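# Flip the upside-down carton and restack it bar code up

## Task

A carton sitting on top of a stack has its bar code facing down. Flip it over and set it back on top of a stack so that its bar code faces up, it points the same way as the cartons underneath, and it sits aligned with them. Grip the cartons gently so none gets crushed.

## Robot and tools

Robot: two arms, left_arm and right_arm. Each ends in a five-finger hand: a right hand on right_arm and its mirror image, a left hand, on left_arm. Base positions in the scene frame are left_arm (+0.014, +0.352, +0.008) m and right_arm (+0.015, -0.360, +0.029) m, both turned only slightly about z. A post stands behind the arms.

Frames: the scene frame has its origin at table height, midway between the arms. +x points out over the table, +y toward left_arm's side and +z up. Arm names do not match image sides. Each arm reports its hand pose in its own base frame. Pose offsets in a command are taken along the current Hand target's own axes.

Hand point: this is a spot 0.05 m in front of the palm and 0.15 m from the wrist face. Its +z runs along the straight fingers and its +y comes out of the palm. Its +x runs across the palm away from the thumb on the right hand and toward the thumb on the left hand. Straight fingertips reach 0.06 to 0.07 m past the point along +z, and the finger centre lines sit 0.06 m behind it along -y. A bracket on the little-finger side of the wrist sticks out and can strike objects.

Row layout: every row has 28 numbers, each in [-1, 1], and both arms are always included. The first 14 are for left_arm: dx, dy, dz, rx, ry, rz, then little, ring, middle, index, thumb_bend, thumb_turn, force_limit, speed. The last 14 give the same fields for right_arm.

Pose numbers: the six pose numbers are an offset, not a pose. They count from that arm's Hand target as it stood when the action or move began, along that target's axes. A value of 1.0 means 0.6 m, or 180 degrees for rx, ry, rz, which together form one rotation vector. Every row of one action counts from the same start, so rows do not add up. Repeating an offset in a later call moves the arm further. Six zeros ask nothing new of that arm.

Hand numbers: these are absolute targets, not offsets. For each finger, -1 is straight and +1 is curled. For thumb_bend, -1 is straight and +1 is fully bent. For thumb_turn, -1 puts the thumb beside the palm and +1 puts it opposite the fingers. force_limit runs from about 0 N at -1 to 10 N at +1 (15 N for the two thumb motors). speed rises from near zero at -1 to full at +0.48 and above; a full stroke at full speed takes 0.49 s. For a soft grip, close at speed -0.94 or lower with a low force_limit.

Grip sizes: with the thumb turned fully in front, the hand closes on objects about 0.035 to 0.065 m thick. Thumb tip against the index pad can pinch a light object up to about 0.08 m. To leave a hand unchanged, resend the eight hand numbers of its last executed row. If nothing has been sent to that hand yet, use its hand_measured values followed by hand_force_limit and hand_speed.

Tools:
- execute_actions(actions, cameras): actions is a list of actions. Each action is a list of up to 15 rows, and each row lasts 1/30 s. A shorter action keeps its last row until step 15. Images come back only if actions is empty or cameras names some.
- move(target, speed, blend, blocking, cameras): target is one 28-number row or a list of up to 15 rows. Every row's offsets count from the Hand targets at the start of the move. speed is in m/s (0.002 to 4.3, default 0.25); turning is capped at twice that in rad/s. blend is a corner radius in m, with 0 meaning stop at each target. A move is capped at 10 s. blocking=false returns early while the motion continues. The result adds a move: line giving the ending (done, off_target, moving, held, fault) and any limits (paced means clipped, held means steps were withheld). Faster moves hit harder and stray more from the path.
- wait(seconds): 0 to 3600; lets time pass with no new command.
- stop(): brakes a running move.
- zoom_image(camera, region): region is [x0, y0, x1, y1] in pixels of the latest image, at most 504 on each side.
- show_instructions(): shows the reference images.
- finished_scene(scene=1): ends the scene.

Cameras: cam_high and cam_low are 896x504; cam_left_wrist and cam_right_wrist are 672x504.

Results: end_effector_position is in metres and end_effector_quat_wxyz is the orientation, both in the arm's base frame. Hand target is the last commanded pose after clipping. Readings also include joint positions, velocities and torques. For the hands there are hand_measured, hand_stopped_by (moving, target, force, stalled, fault) and hand_load_n, the fingertip force in N, positive when something pushes the finger open. When a grip is lost, hand_load_n drops to about 0. MOTOR HOT warns of heating, and an OVER-TEMPERATURE FAULT makes that arm go limp for 30 to 60 s.

Arm behaviour: the hand often stops 1 to 3 cm short of the command, sometimes 5 cm, usually low. The next execute_actions call re-requests the missing distance, or you can send the gap as an offset. Each step clips the commanded turn to within 40 degrees of the measured orientation. A finger that hits resistance first stops at force_limit and then locks. To loosen it, send a target more open than hand_measured.

Avoid: dropping the carton, even by a few millimetres; letting go while it still moves; hitting or hard pushing, especially fixed things; crushing cartons with high force; letting anything fall off the table or leaving it off the table; bringing the two hands or arms into contact, which can end the scene; holding a load with the arm stretched out for long, which overheats the motors. Loose objects may occasionally get a small push.

Each tool is called after "Request:" as name([rows], argument=value, ...), one row to a line, values as JSON.

Reference images:

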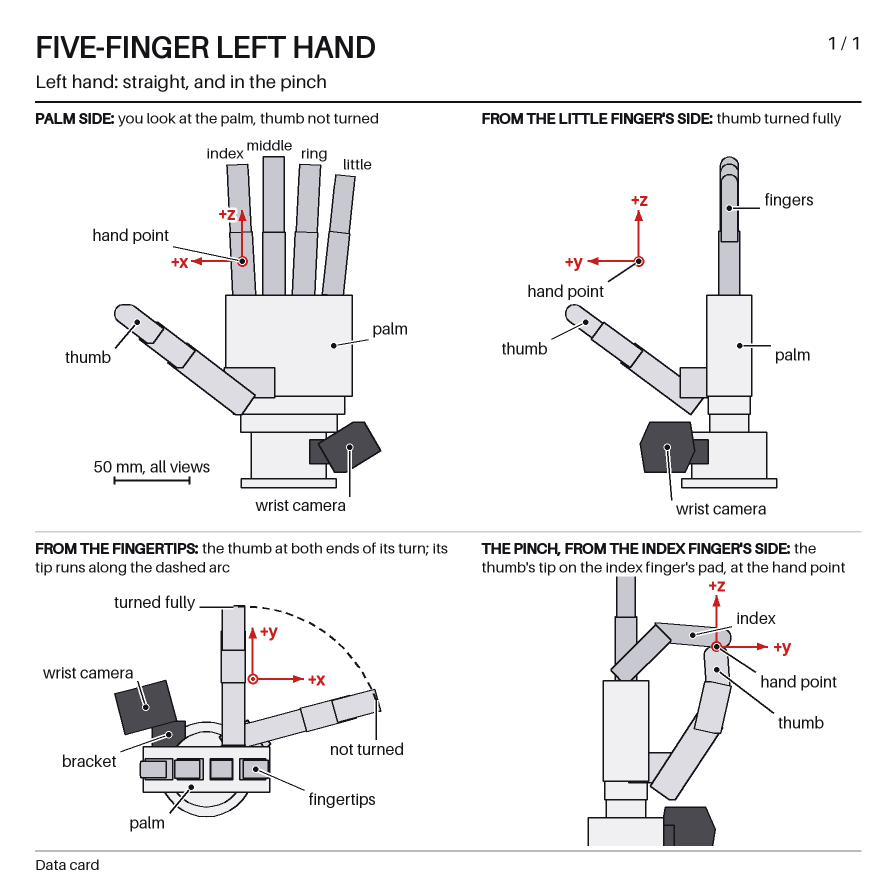

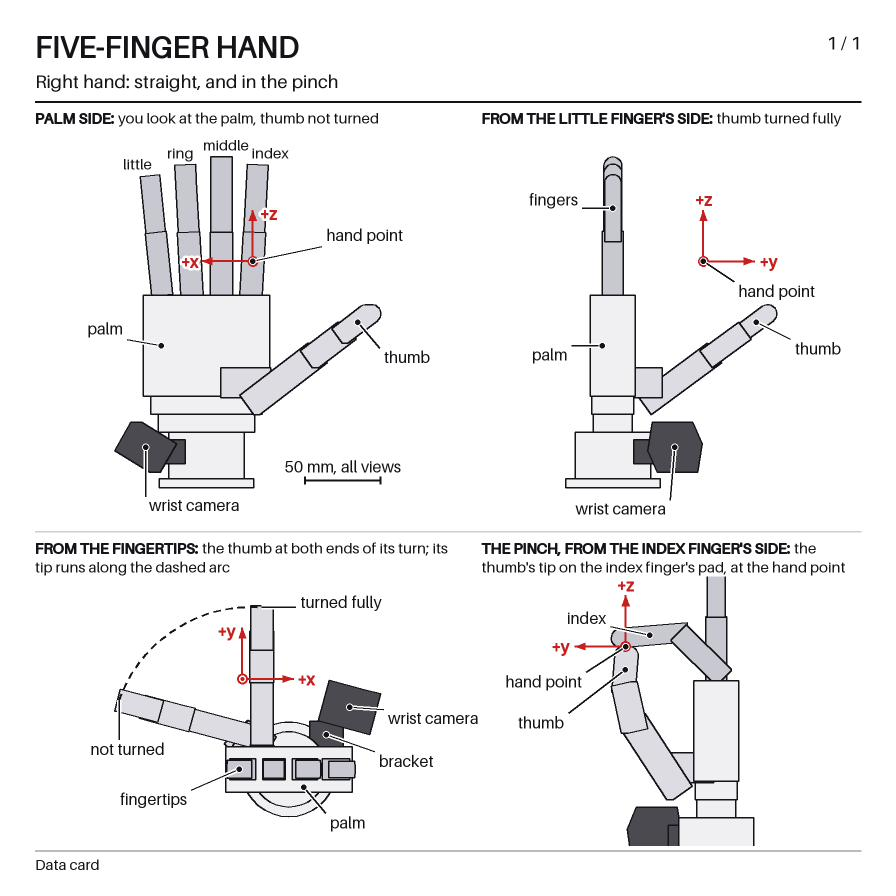

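## Session

Request:
execute_actions(actions=[])

Scene clock: 0.00 s.
left_arm: end_effector_position=(+0.3076, -0.1314, +0.2757) hand_measured=(-1.000, -1.000, -1.000, -1.000, -1.000, -1.000) hand_load_n=(+0.0, +0.0, +0.0, +0.0, +0.0, +0.0) hand_stopped_by=(target, target, target, target, target, target) hand_force_limit=0.00 hand_speed=-0.80 end_effector_quat_wxyz=(-0.009, -0.675, +0.737, -0.020) | right_arm: end_effector_position=(+0.4742, -0.0658, +0.1229) hand_measured=(-1.000, -1.000, -1.000, -1.000, -1.000, -1.000) hand_load_n=(+0.0, +0.0, +0.0, +0.0, +0.0, +0.0) hand_stopped_by=(target, target, target, target, target, target) hand_force_limit=0.00 hand_speed=-0.80 end_effector_quat_wxyz=(+0.040, -0.320, +0.946, +0.012)
Joint positions: left_arm=[-0.259 1.331 1.407 -1.624 0.037 -0.172] | right_arm=[-0.29 1.665 1.364 -1.217 -0.066 0.63]
Joint velocities: within noise
Joint torques (N m): no reading
Heat: left arm: hottest wrist yaw 28 °C; right arm: hottest wrist roll 30 °C.
Hand target: left_arm +0.3124, -0.1327, +0.2805; -0.005, -0.675, +0.737, -0.026 | right_arm +0.4824, -0.0682, +0.1337; +0.053, -0.320, +0.946, +0.003

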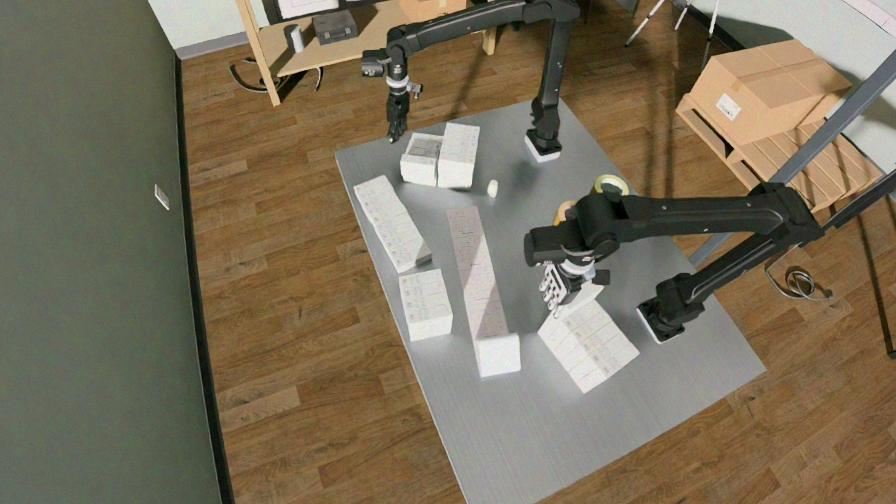

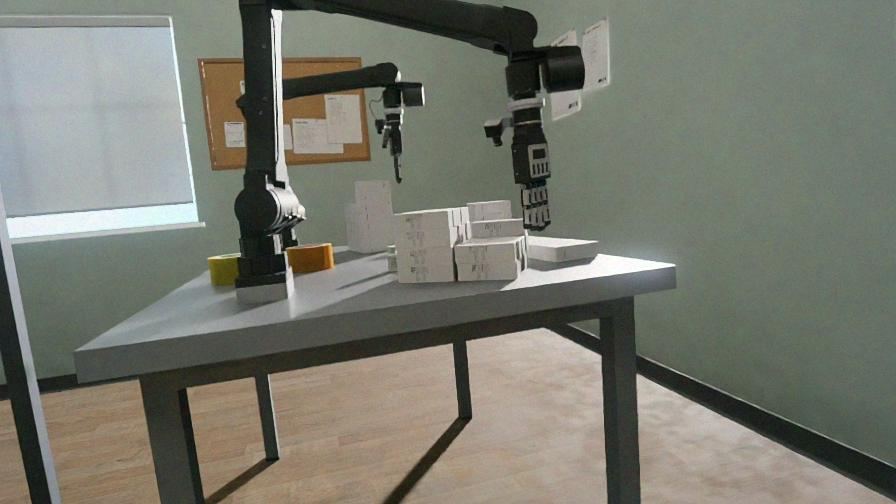

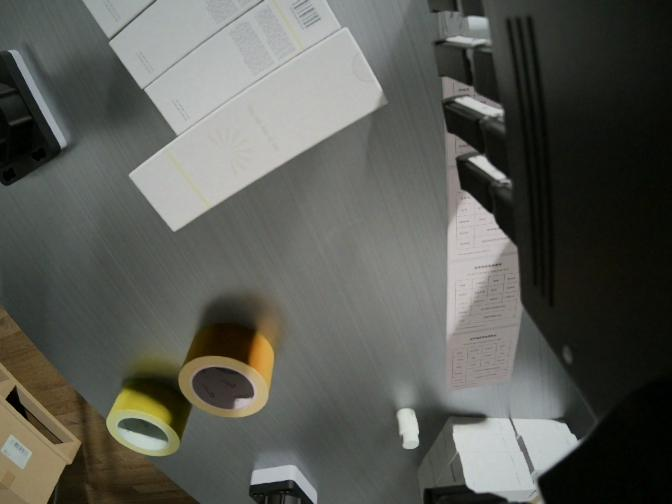

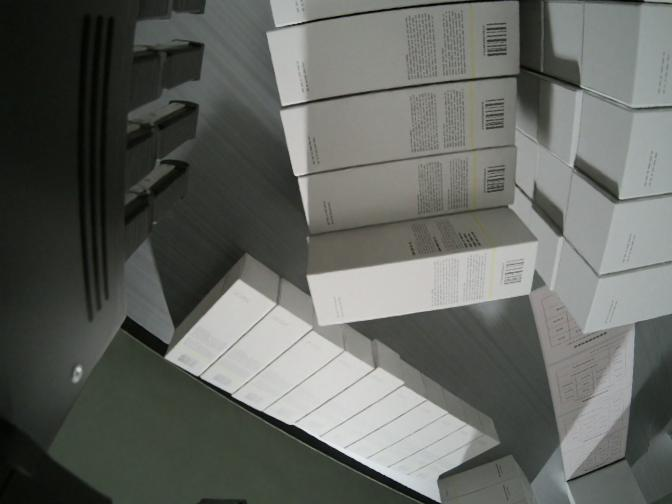

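Request:
zoom_image(camera="cam_high", region=[330, 100, 530, 220])

Request:
zoom_image(camera="cam_high", region=[440, 200, 680, 410])

Request:
zoom_image(camera="cam_right_wrist", region=[170, 0, 672, 504])

Request:
zoom_image(camera="cam_left_wrist", region=[80, 0, 530, 400])

Request:
zoom_image(camera="cam_low", region=[330, 170, 630, 300])

Scaled by 2.520 from the camera's image (finer frame: 1280x720).

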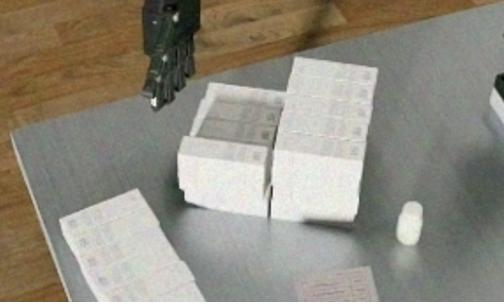

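Scaled by 2.100 from the camera's image (finer frame: 1280x720).

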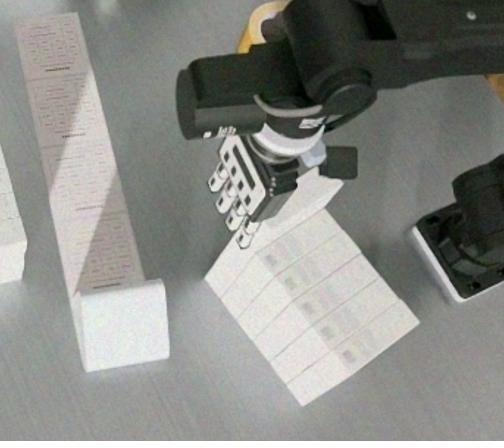

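Scaled by 1.000.

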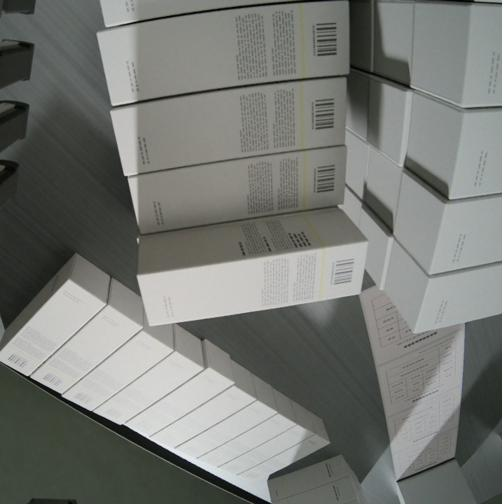

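Scaled by 1.120 from the camera's image (finer frame: 960x720).

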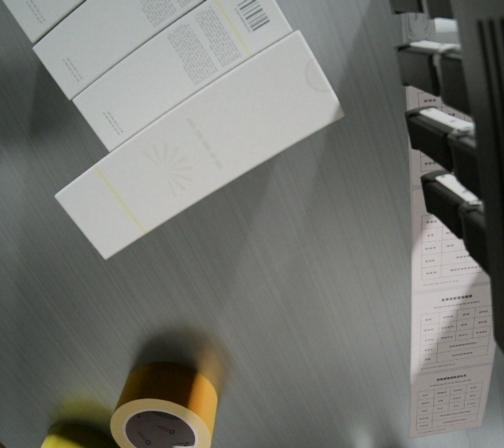

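Scaled by 1.680 from the camera's image (finer frame: 1280x720).

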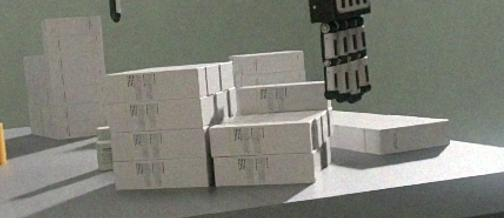

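Request:
move(target=[0,0,0,0,0,0,-1,-1,-1,-1,-1,-1,0,-0.8,0,0,-0.25,0,0,0,-1,-1,-1,-1,-1,-1,0,-0.8], cameras=["all"])

Scene clock: 17.67 s.
left_arm: end_effector_position=(+0.3076, -0.1314, +0.2757) hand_measured=(-1.000, -1.000, -1.000, -1.000, -1.000, -1.000) hand_load_n=(+0.0, +0.0, +0.0, +0.0, +0.0, +0.0) hand_stopped_by=(target, target, target, target, target, target) hand_force_limit=0.00 hand_speed=-0.80 end_effector_quat_wxyz=(-0.009, -0.675, +0.737, -0.020) | right_arm: end_effector_position=(+0.4602, -0.0686, +0.2703) hand_measured=(-1.000, -1.000, -1.000, -1.000, -1.000, -1.000) hand_load_n=(+0.0, +0.0, +0.0, +0.0, -0.5, +0.0) hand_stopped_by=(target, target, target, target, target, target) hand_force_limit=0.00 hand_speed=-0.80 end_effector_quat_wxyz=(+0.042, -0.319, +0.947, +0.010)
Joint positions: left_arm=[-0.259 1.331 1.407 -1.624 0.037 -0.172] | right_arm=[-0.304 1.585 1.656 -1.586 -0.066 0.618]
Joint torques (N m): left_arm=[-0.67 -10.75 10.06 0.39 0.01 -0.11] | right_arm=[-0.26 -13.27 12.38 -0.08 -0.08 0.12]
Heat: left arm: hottest wrist yaw 28 °C; right arm: hottest elbow 31 °C.
Hand target: left_arm +0.3124, -0.1327, +0.2805; -0.005, -0.675, +0.737, -0.026 | right_arm +0.4679, -0.0742, +0.2828; +0.053, -0.320, +0.946, +0.003
Off the commanded pose: left_arm 0.007 m, 1 deg | right_arm 0.016 m, 1 deg.
move: off_target (right_arm)

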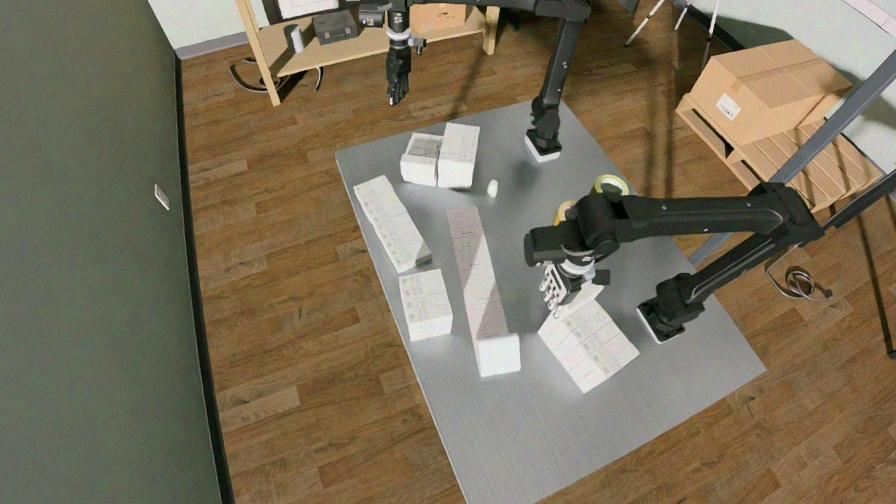

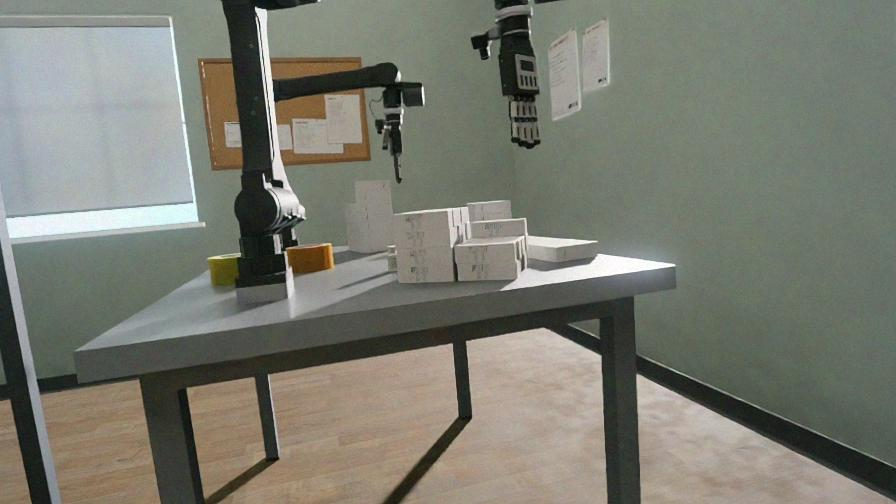

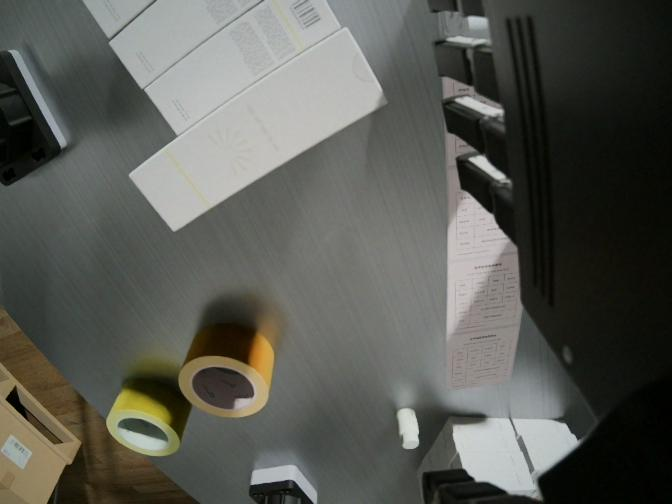

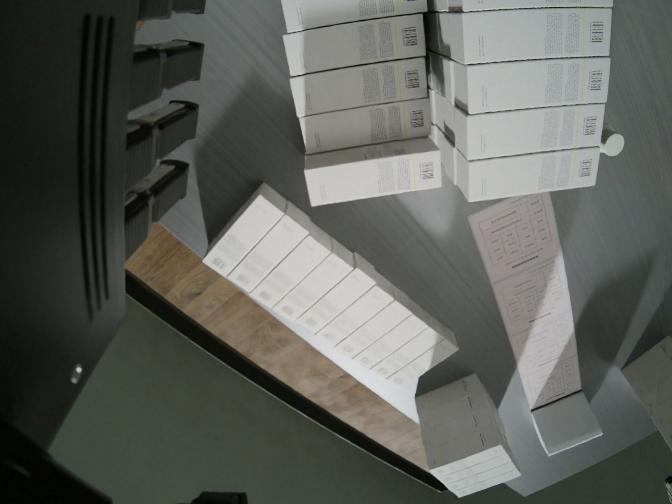

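Request:
zoom_image(camera="cam_right_wrist", region=[260, 0, 640, 240])

Request:
zoom_image(camera="cam_right_wrist", region=[200, 170, 630, 504])

Request:
zoom_image(camera="cam_low", region=[330, 170, 530, 290])

Request:
zoom_image(camera="cam_high", region=[340, 110, 500, 200])

Request:
zoom_image(camera="cam_high", region=[530, 260, 650, 400])

Scaled by 1.326 from the camera's image (finer frame: 960x720).

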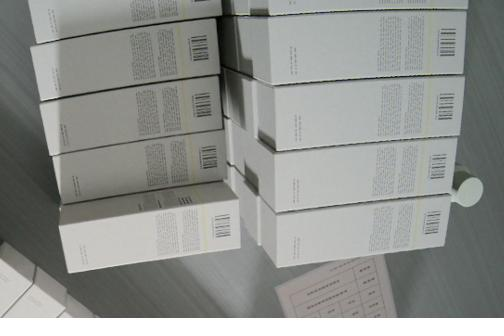

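Scaled by 1.172 from the camera's image (finer frame: 960x720).

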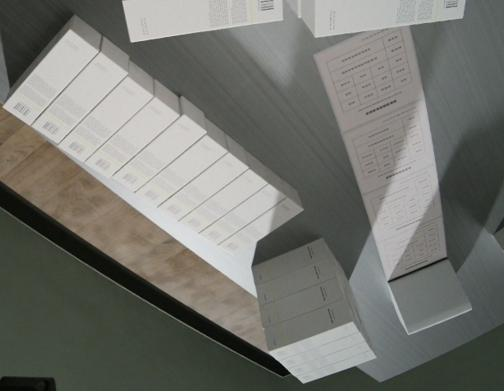

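Scaled by 2.520 from the camera's image (finer frame: 1280x720).

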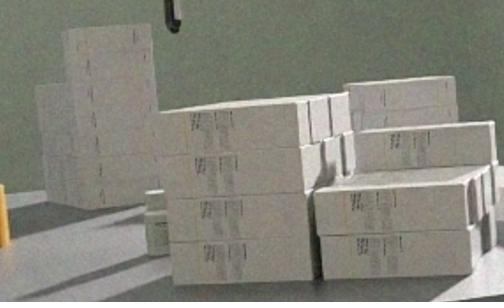

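Scaled by 3.150 from the camera's image (finer frame: 1280x720).

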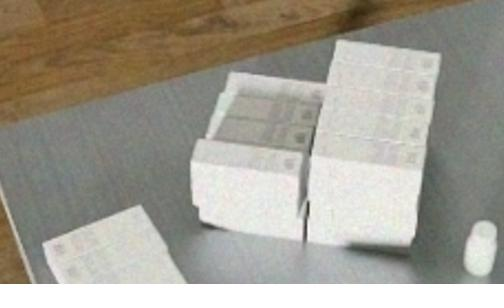

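Scaled by 3.600 from the camera's image (finer frame: 1280x720).

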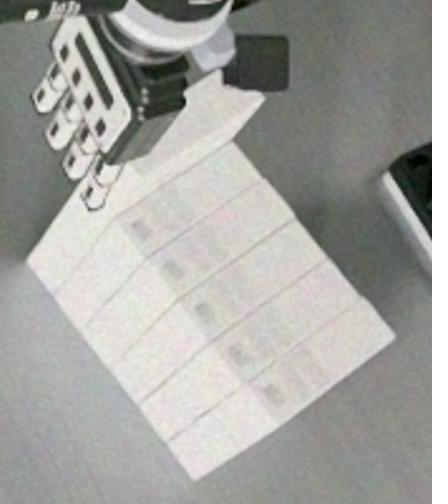

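Request:
move(target=[0,0,-0.2,0,0,0,-1,-1,-1,-1,-1,-1,0,-0.8,0,0,0,0,0,0,-1,-1,-1,-1,-1,-1,0,-0.8], cameras=["all"])

Scene clock: 53.67 s.
left_arm: end_effector_position=(+0.3064, -0.1295, +0.3907) hand_measured=(-1.000, -1.000, -1.000, -1.000, -1.000, -1.000) hand_load_n=(+0.0, +0.0, +0.0, +0.0, +0.0, +0.0) hand_stopped_by=(target, target, target, target, target, target) hand_force_limit=0.00 hand_speed=-0.80 end_effector_quat_wxyz=(-0.053, +0.671, -0.725, +0.143) | right_arm: end_effector_position=(+0.4601, -0.0686, +0.2701) hand_measured=(-1.000, -1.000, -1.000, -1.000, -1.000, -1.000) hand_load_n=(+0.0, +0.0, +0.0, +0.0, +0.0, +0.0) hand_stopped_by=(target, target, target, target, target, target) hand_force_limit=0.00 hand_speed=-0.80 end_effector_quat_wxyz=(+0.042, -0.320, +0.947, +0.011)
Joint positions: left_arm=[-0.236 1.209 1.616 -1.68 0.069 -0.169] | right_arm=[-0.304 1.585 1.656 -1.587 -0.066 0.618]
Joint torques (N m): left_arm=[0.03 -7.88 10.82 0.46 0.12 -0.03] | right_arm=[-0.21 -13.33 12.45 -0.09 -0.06 0.11]
Heat: left arm: hottest elbow 28 °C; right arm: hottest elbow 35 °C.
Hand target: left_arm +0.3092, -0.1273, +0.4002; +0.005, +0.675, -0.737, +0.026 | right_arm +0.4678, -0.0742, +0.2827; +0.053, -0.321, +0.946, +0.003
Off the commanded pose: left_arm 0.010 m, 15 deg | right_arm 0.016 m, 2 deg.
joint sent to its limit (left arm) — joint 4 (wrist pitch), lower limit. The joint targets are off in orientation, not in position.
move: off_target (left_arm)

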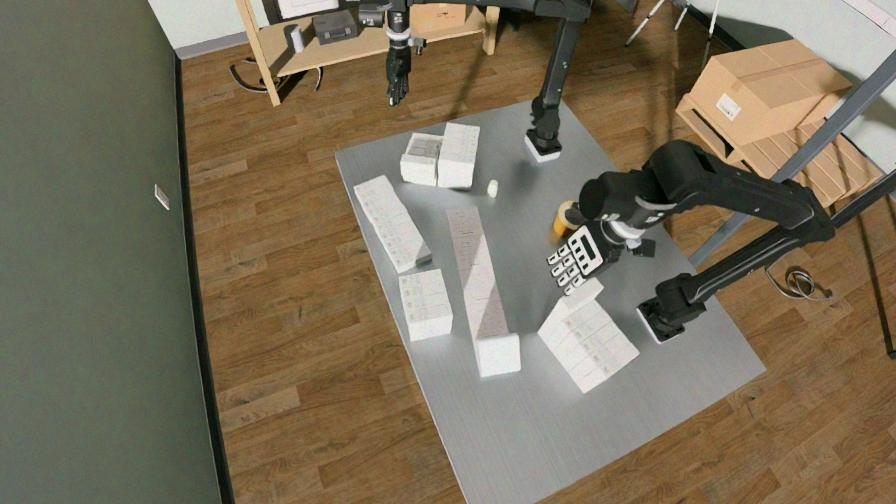

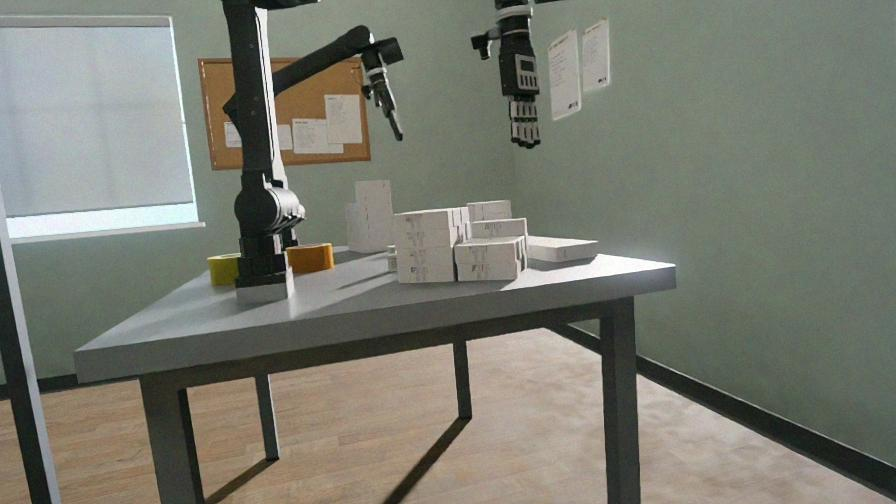

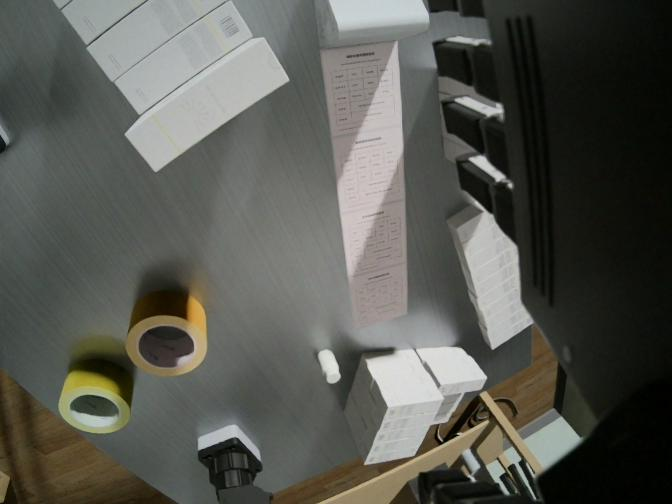

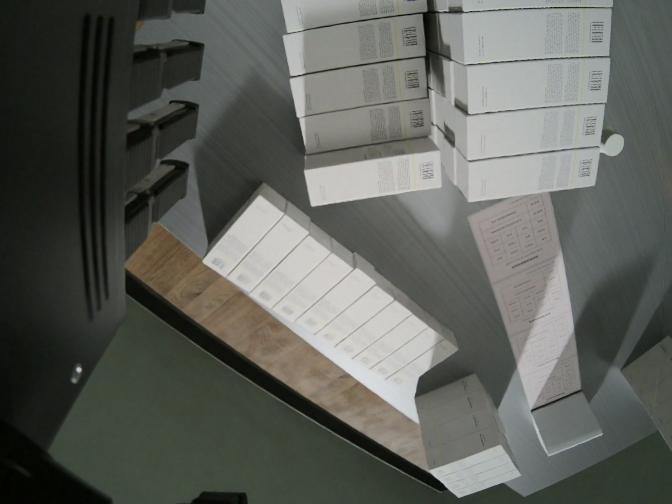

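Request:
zoom_image(camera="cam_left_wrist", region=[40, 0, 340, 200])

Request:
zoom_image(camera="cam_high", region=[530, 260, 650, 400])

Request:
zoom_image(camera="cam_left_wrist", region=[300, 180, 560, 480])

Request:
zoom_image(camera="cam_low", region=[330, 170, 430, 270])

Scaled by 1.680 from the camera's image (finer frame: 960x720).

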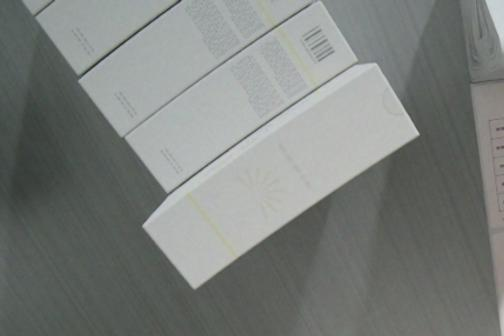

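Scaled by 3.600 from the camera's image (finer frame: 1280x720).

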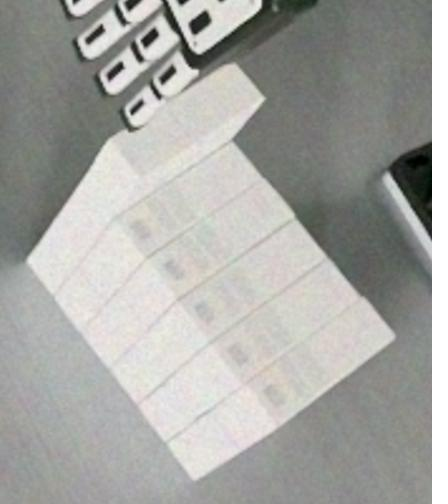

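Scaled by 1.680 from the camera's image (finer frame: 960x720).

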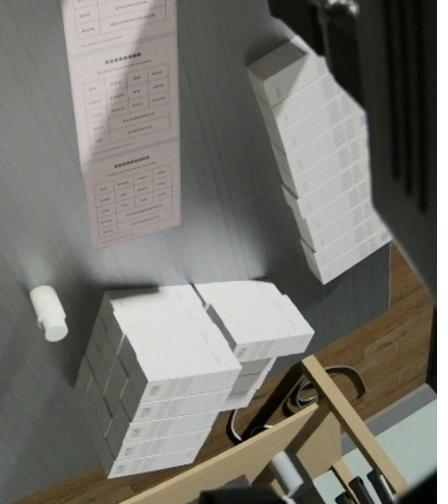

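Scaled by 5.040 from the camera's image (finer frame: 1280x720).

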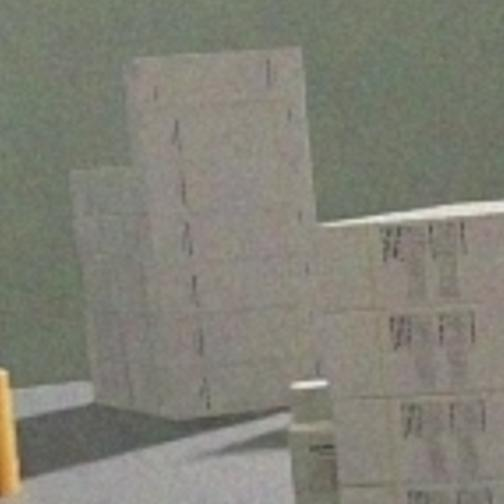

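Request:
move(target=[-0.413,0.05,0.067,0,0,0,-1,-1,-1,-1,-1,-1,0,-0.8,0,0,0,0,0,0,-1,-1,-1,-1,-1,-1,0,-0.8], cameras=["all"])

Scene clock: 184.77 s.
left_arm: end_effector_position=(+0.3023, +0.1197, +0.3416) hand_measured=(-1.000, -1.000, -1.000, -1.000, -1.000, -1.000) hand_load_n=(+0.0, +0.0, +0.0, -0.5, +0.0, +0.0) hand_stopped_by=(target, target, target, target, target, target) hand_force_limit=0.00 hand_speed=-0.80 end_effector_quat_wxyz=(-0.069, +0.679, -0.729, +0.054) | right_arm: end_effector_position=(+0.4601, -0.0686, +0.2701) hand_measured=(-1.000, -1.000, -1.000, -1.000, -1.000, -1.000) hand_load_n=(+0.0, +0.0, +0.0, +0.0, +0.0, +0.0) hand_stopped_by=(target, target, target, target, target, target) hand_force_limit=0.00 hand_speed=-0.80 end_effector_quat_wxyz=(+0.042, -0.320, +0.947, +0.011)
Joint positions: left_arm=[0.41 1.283 1.559 -1.68 0.055 0.478] | right_arm=[-0.304 1.585 1.656 -1.587 -0.066 0.618]
Joint torques (N m): left_arm=[-0.79 -9.93 10.14 0.18 -0.07 -0.05] | right_arm=[-0.15 -13.33 12.4 -0.08 -0.06 0.11]
Heat: left arm: hottest elbow 32 °C; right arm: hottest elbow 37 °C.
Hand target: left_arm +0.3022, +0.1201, +0.3486; +0.005, +0.675, -0.737, +0.026 | right_arm +0.4678, -0.0742, +0.2827; +0.053, -0.321, +0.946, +0.003
Off the commanded pose: left_arm 0.007 m, 9 deg | right_arm 0.016 m, 2 deg.
joint sent to its limit (left arm) — joint 4 (wrist pitch), lower limit. The joint targets are off in orientation, not in position.
move: off_target (left_arm)

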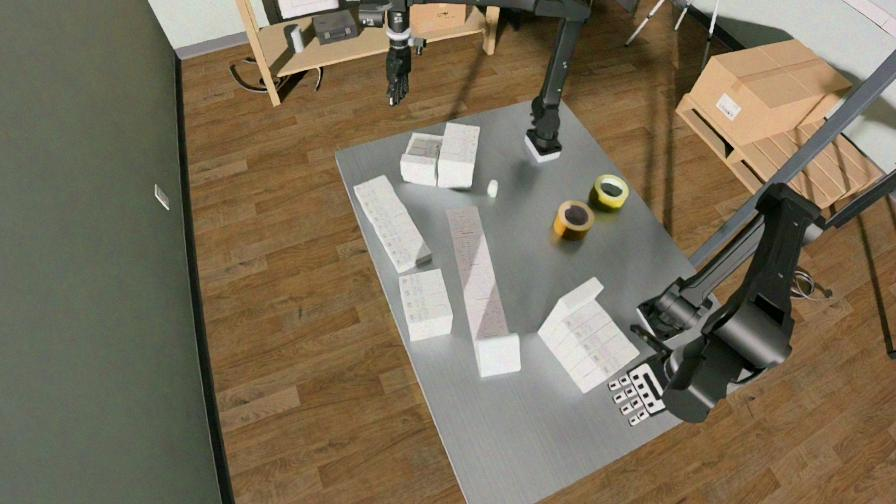

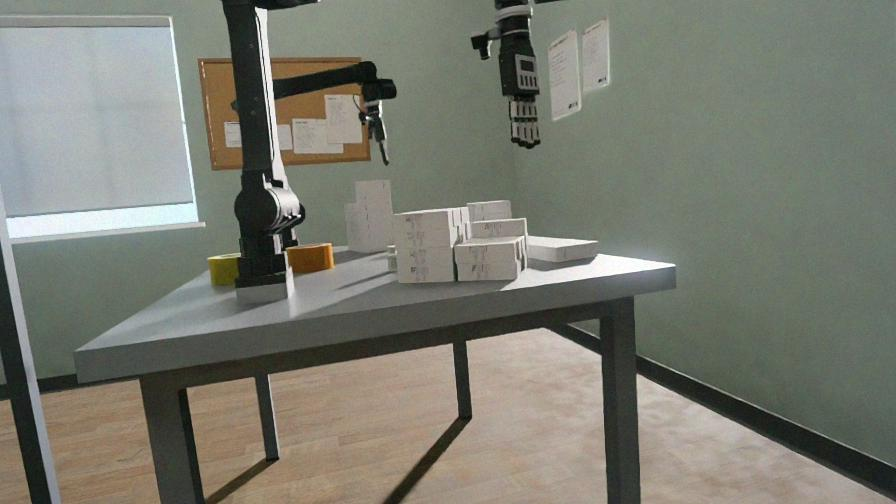

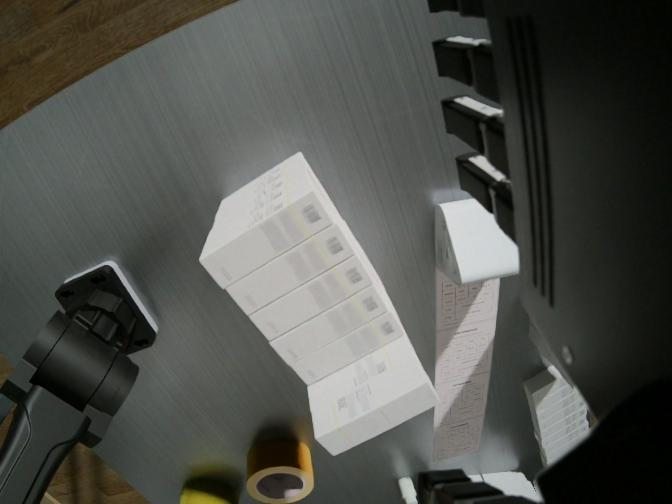

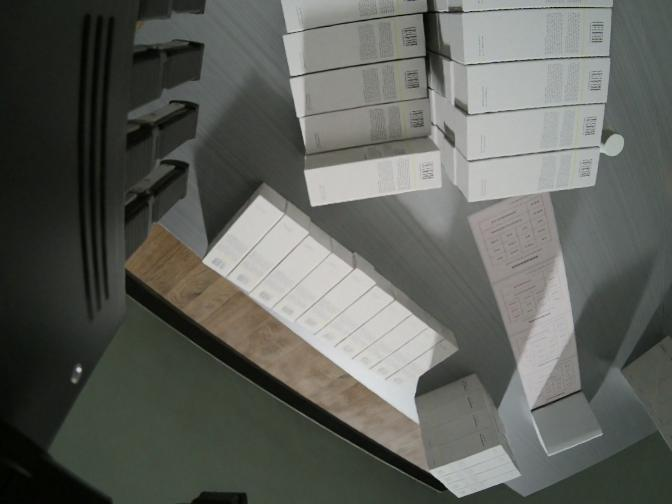

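Request:
zoom_image(camera="cam_left_wrist", region=[190, 140, 450, 470])

Request:
zoom_image(camera="cam_high", region=[520, 260, 660, 400])

Scaled by 1.527 from the camera's image (finer frame: 960x720).

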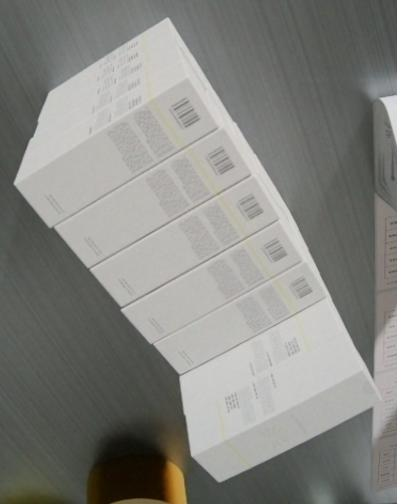

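Scaled by 3.600 from the camera's image (finer frame: 1280x720).

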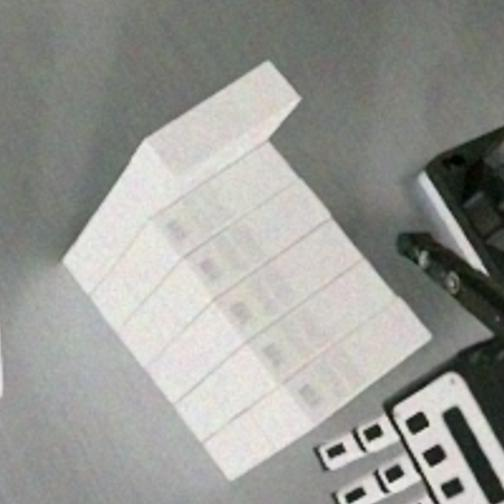

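Request:
zoom_image(camera="cam_left_wrist", region=[295, 330, 445, 460])

Scaled by 3.360 from the camera's image (finer frame: 960x720).

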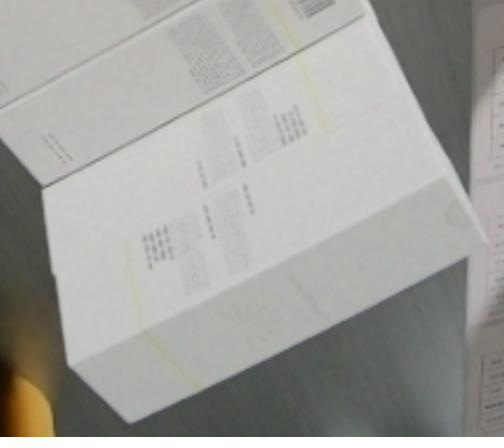

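Request:
move(target=[0,0,0,0,0,0,-1,-1,-1,-1,-1,-1,0,-0.8,-0.2307,0.7617,0.002,0,0,-0.5,-1,-1,-1,-1,-1,-1,0,-0.8], cameras=["cam_high","cam_left_wrist"], speed=0.35)

Scene clock: 269.97 s.
left_arm: end_effector_position=(+0.3023, +0.1198, +0.3416) hand_measured=(-1.000, -1.000, -1.000, -1.000, -1.000, -1.000) hand_load_n=(+0.0, +0.0, +0.0, +0.0, +0.0, +0.0) hand_stopped_by=(target, target, target, target, target, target) hand_force_limit=0.00 hand_speed=-0.80 end_effector_quat_wxyz=(-0.070, +0.678, -0.729, +0.054) | right_arm: end_effector_position=(+0.2926, +0.3687, +0.2702) hand_measured=(-1.000, -1.000, -1.000, -1.000, -1.000, -1.000) hand_load_n=(+0.0, +0.0, +0.0, +0.0, -0.5, +0.0) hand_stopped_by=(target, target, target, target, target, target) hand_force_limit=0.00 hand_speed=-0.80 end_effector_quat_wxyz=(-0.026, +0.895, -0.444, +0.030)
Joint positions: left_arm=[0.41 1.283 1.559 -1.68 0.055 0.478] | right_arm=[0.831 1.666 1.776 -1.613 0.043 0.181]
Joint torques (N m): left_arm=[-0.85 -9.99 10.18 0.21 -0.07 -0.03] | right_arm=[0.26 -14.74 12.41 -0.12 0.17 0.11]
Heat: left arm: hottest elbow 32 °C; right arm: hottest elbow 37 °C.
Hand target: left_arm +0.3022, +0.1201, +0.3486; +0.005, +0.675, -0.737, +0.026 | right_arm +0.3000, +0.3727, +0.2831; -0.039, +0.895, -0.442, +0.035
Off the commanded pose: left_arm 0.007 m, 9 deg | right_arm 0.015 m, 2 deg.
joint sent to its limit (left arm) — joint 4 (wrist pitch), lower limit. The joint targets are off in orientation, not in position.
move: off_target (right_arm)

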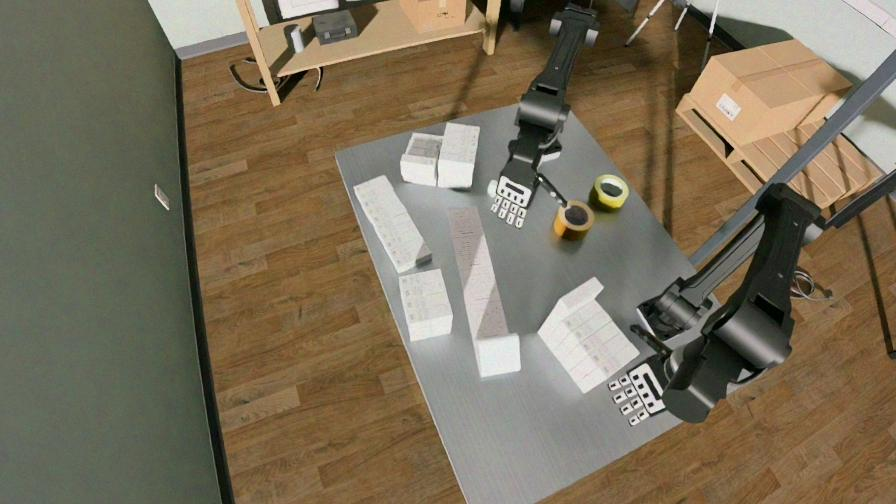

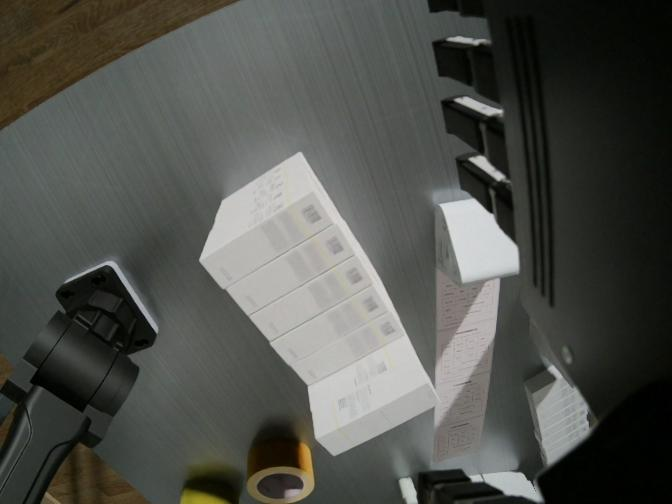

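Request:
move(target=[0,0,0,0,0,0,-1,-1,-1,-1,-1,-1,0,-0.8,-0.0385,-0.037,-0.081,0.3333,-0.1486,-0.3413,-1,-1,-1,-1,-1,-1,0,-0.8], cameras=["cam_high","cam_left_wrist","cam_right_wrist","cam_low"], speed=0.35)

Scene clock: 277.60 s.
left_arm: end_effector_position=(+0.3023, +0.1198, +0.3416) hand_measured=(-1.000, -1.000, -1.000, -1.000, -1.000, -1.000) hand_load_n=(+0.0, +0.0, +0.0, +0.0, +0.0, +0.0) hand_stopped_by=(target, target, target, target, target, target) hand_force_limit=0.00 hand_speed=-0.80 end_effector_quat_wxyz=(-0.070, +0.678, -0.729, +0.054) | right_arm: end_effector_position=(+0.2944, +0.4034, +0.3220) hand_measured=(-1.000, -1.000, -1.000, -1.000, -1.000, -1.000) hand_load_n=(+0.0, +0.0, +0.0, +0.0, +0.0, +0.0) hand_stopped_by=(target, target, target, target, target, target) hand_force_limit=0.00 hand_speed=-0.80 end_effector_quat_wxyz=(-0.518, +0.843, +0.136, +0.048)
Joint positions: left_arm=[0.41 1.283 1.559 -1.68 0.055 0.478] | right_arm=[0.69 1.273 1.29 -0.742 -0.808 -0.822]
Joint torques (N m): left_arm=[-0.85 -9.93 10.17 0.23 -0.07 -0.02] | right_arm=[-0.15 -11.52 10.03 2.07 -0.4 0.11]
Heat: left arm: hottest elbow 32 °C; right arm: hottest elbow 36 °C.
Hand target: left_arm +0.3022, +0.1201, +0.3486; +0.005, +0.675, -0.737, +0.026 | right_arm +0.2986, +0.4027, +0.3331; -0.526, +0.836, +0.144, +0.064
Off the commanded pose: left_arm 0.007 m, 9 deg | right_arm 0.012 m, 2 deg.
joint sent to its limit (left arm) — joint 4 (wrist pitch), lower limit. The joint targets are off in orientation, not in position.
move: off_target (right_arm)

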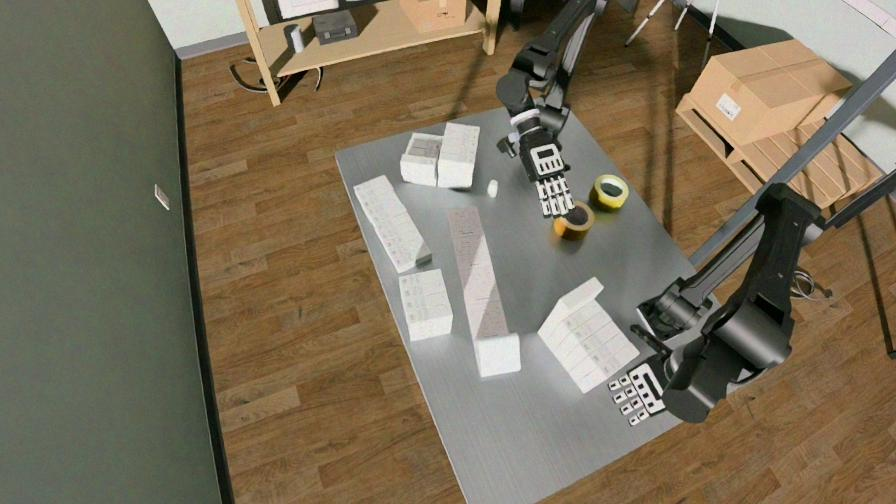

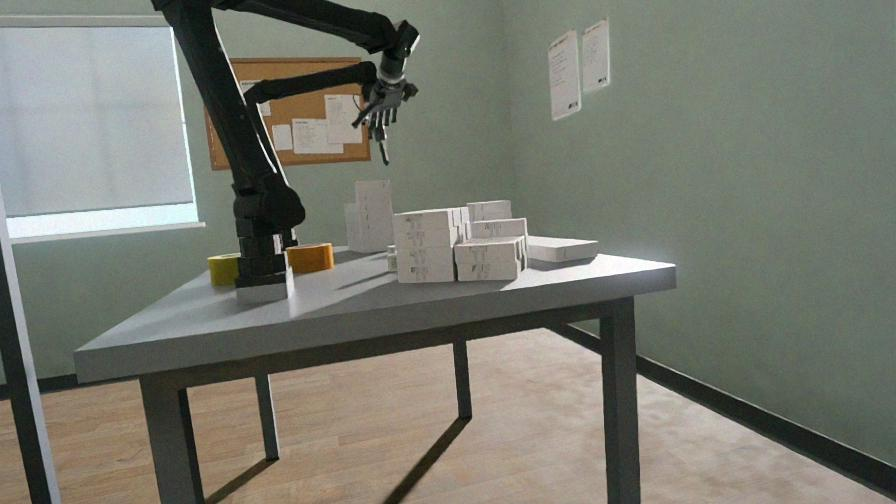

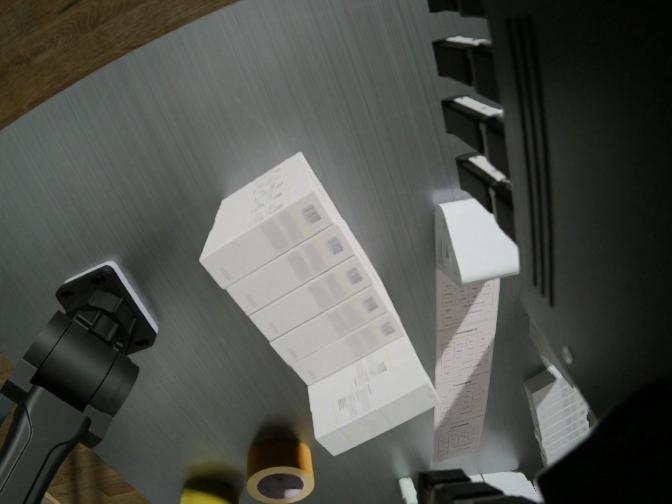

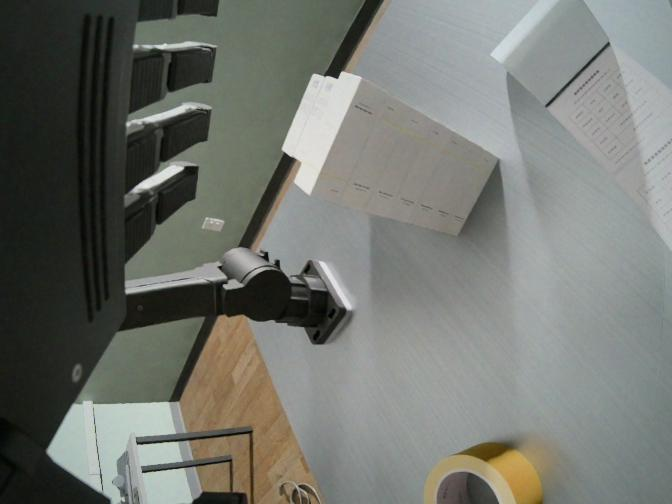

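Request:
zoom_image(camera="cam_right_wrist", region=[270, 60, 510, 250])

Request:
zoom_image(camera="cam_high", region=[500, 120, 660, 320])

Scaled by 2.100 from the camera's image (finer frame: 960x720).

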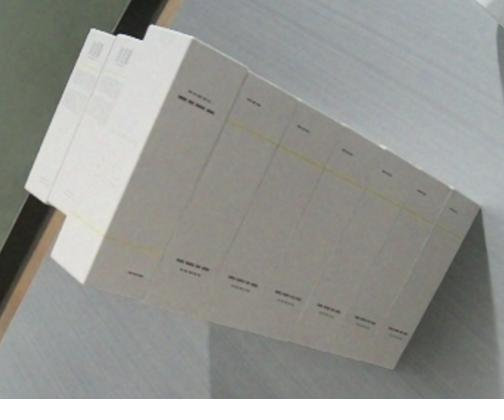

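Scaled by 2.520 from the camera's image (finer frame: 1280x720).

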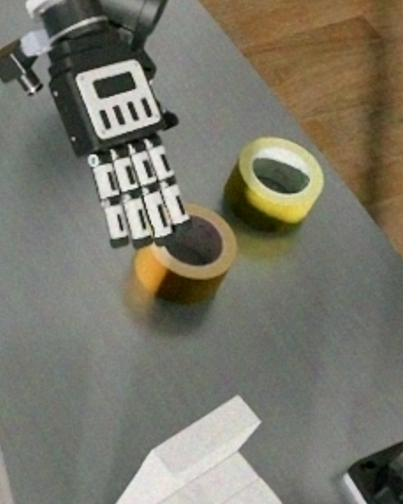

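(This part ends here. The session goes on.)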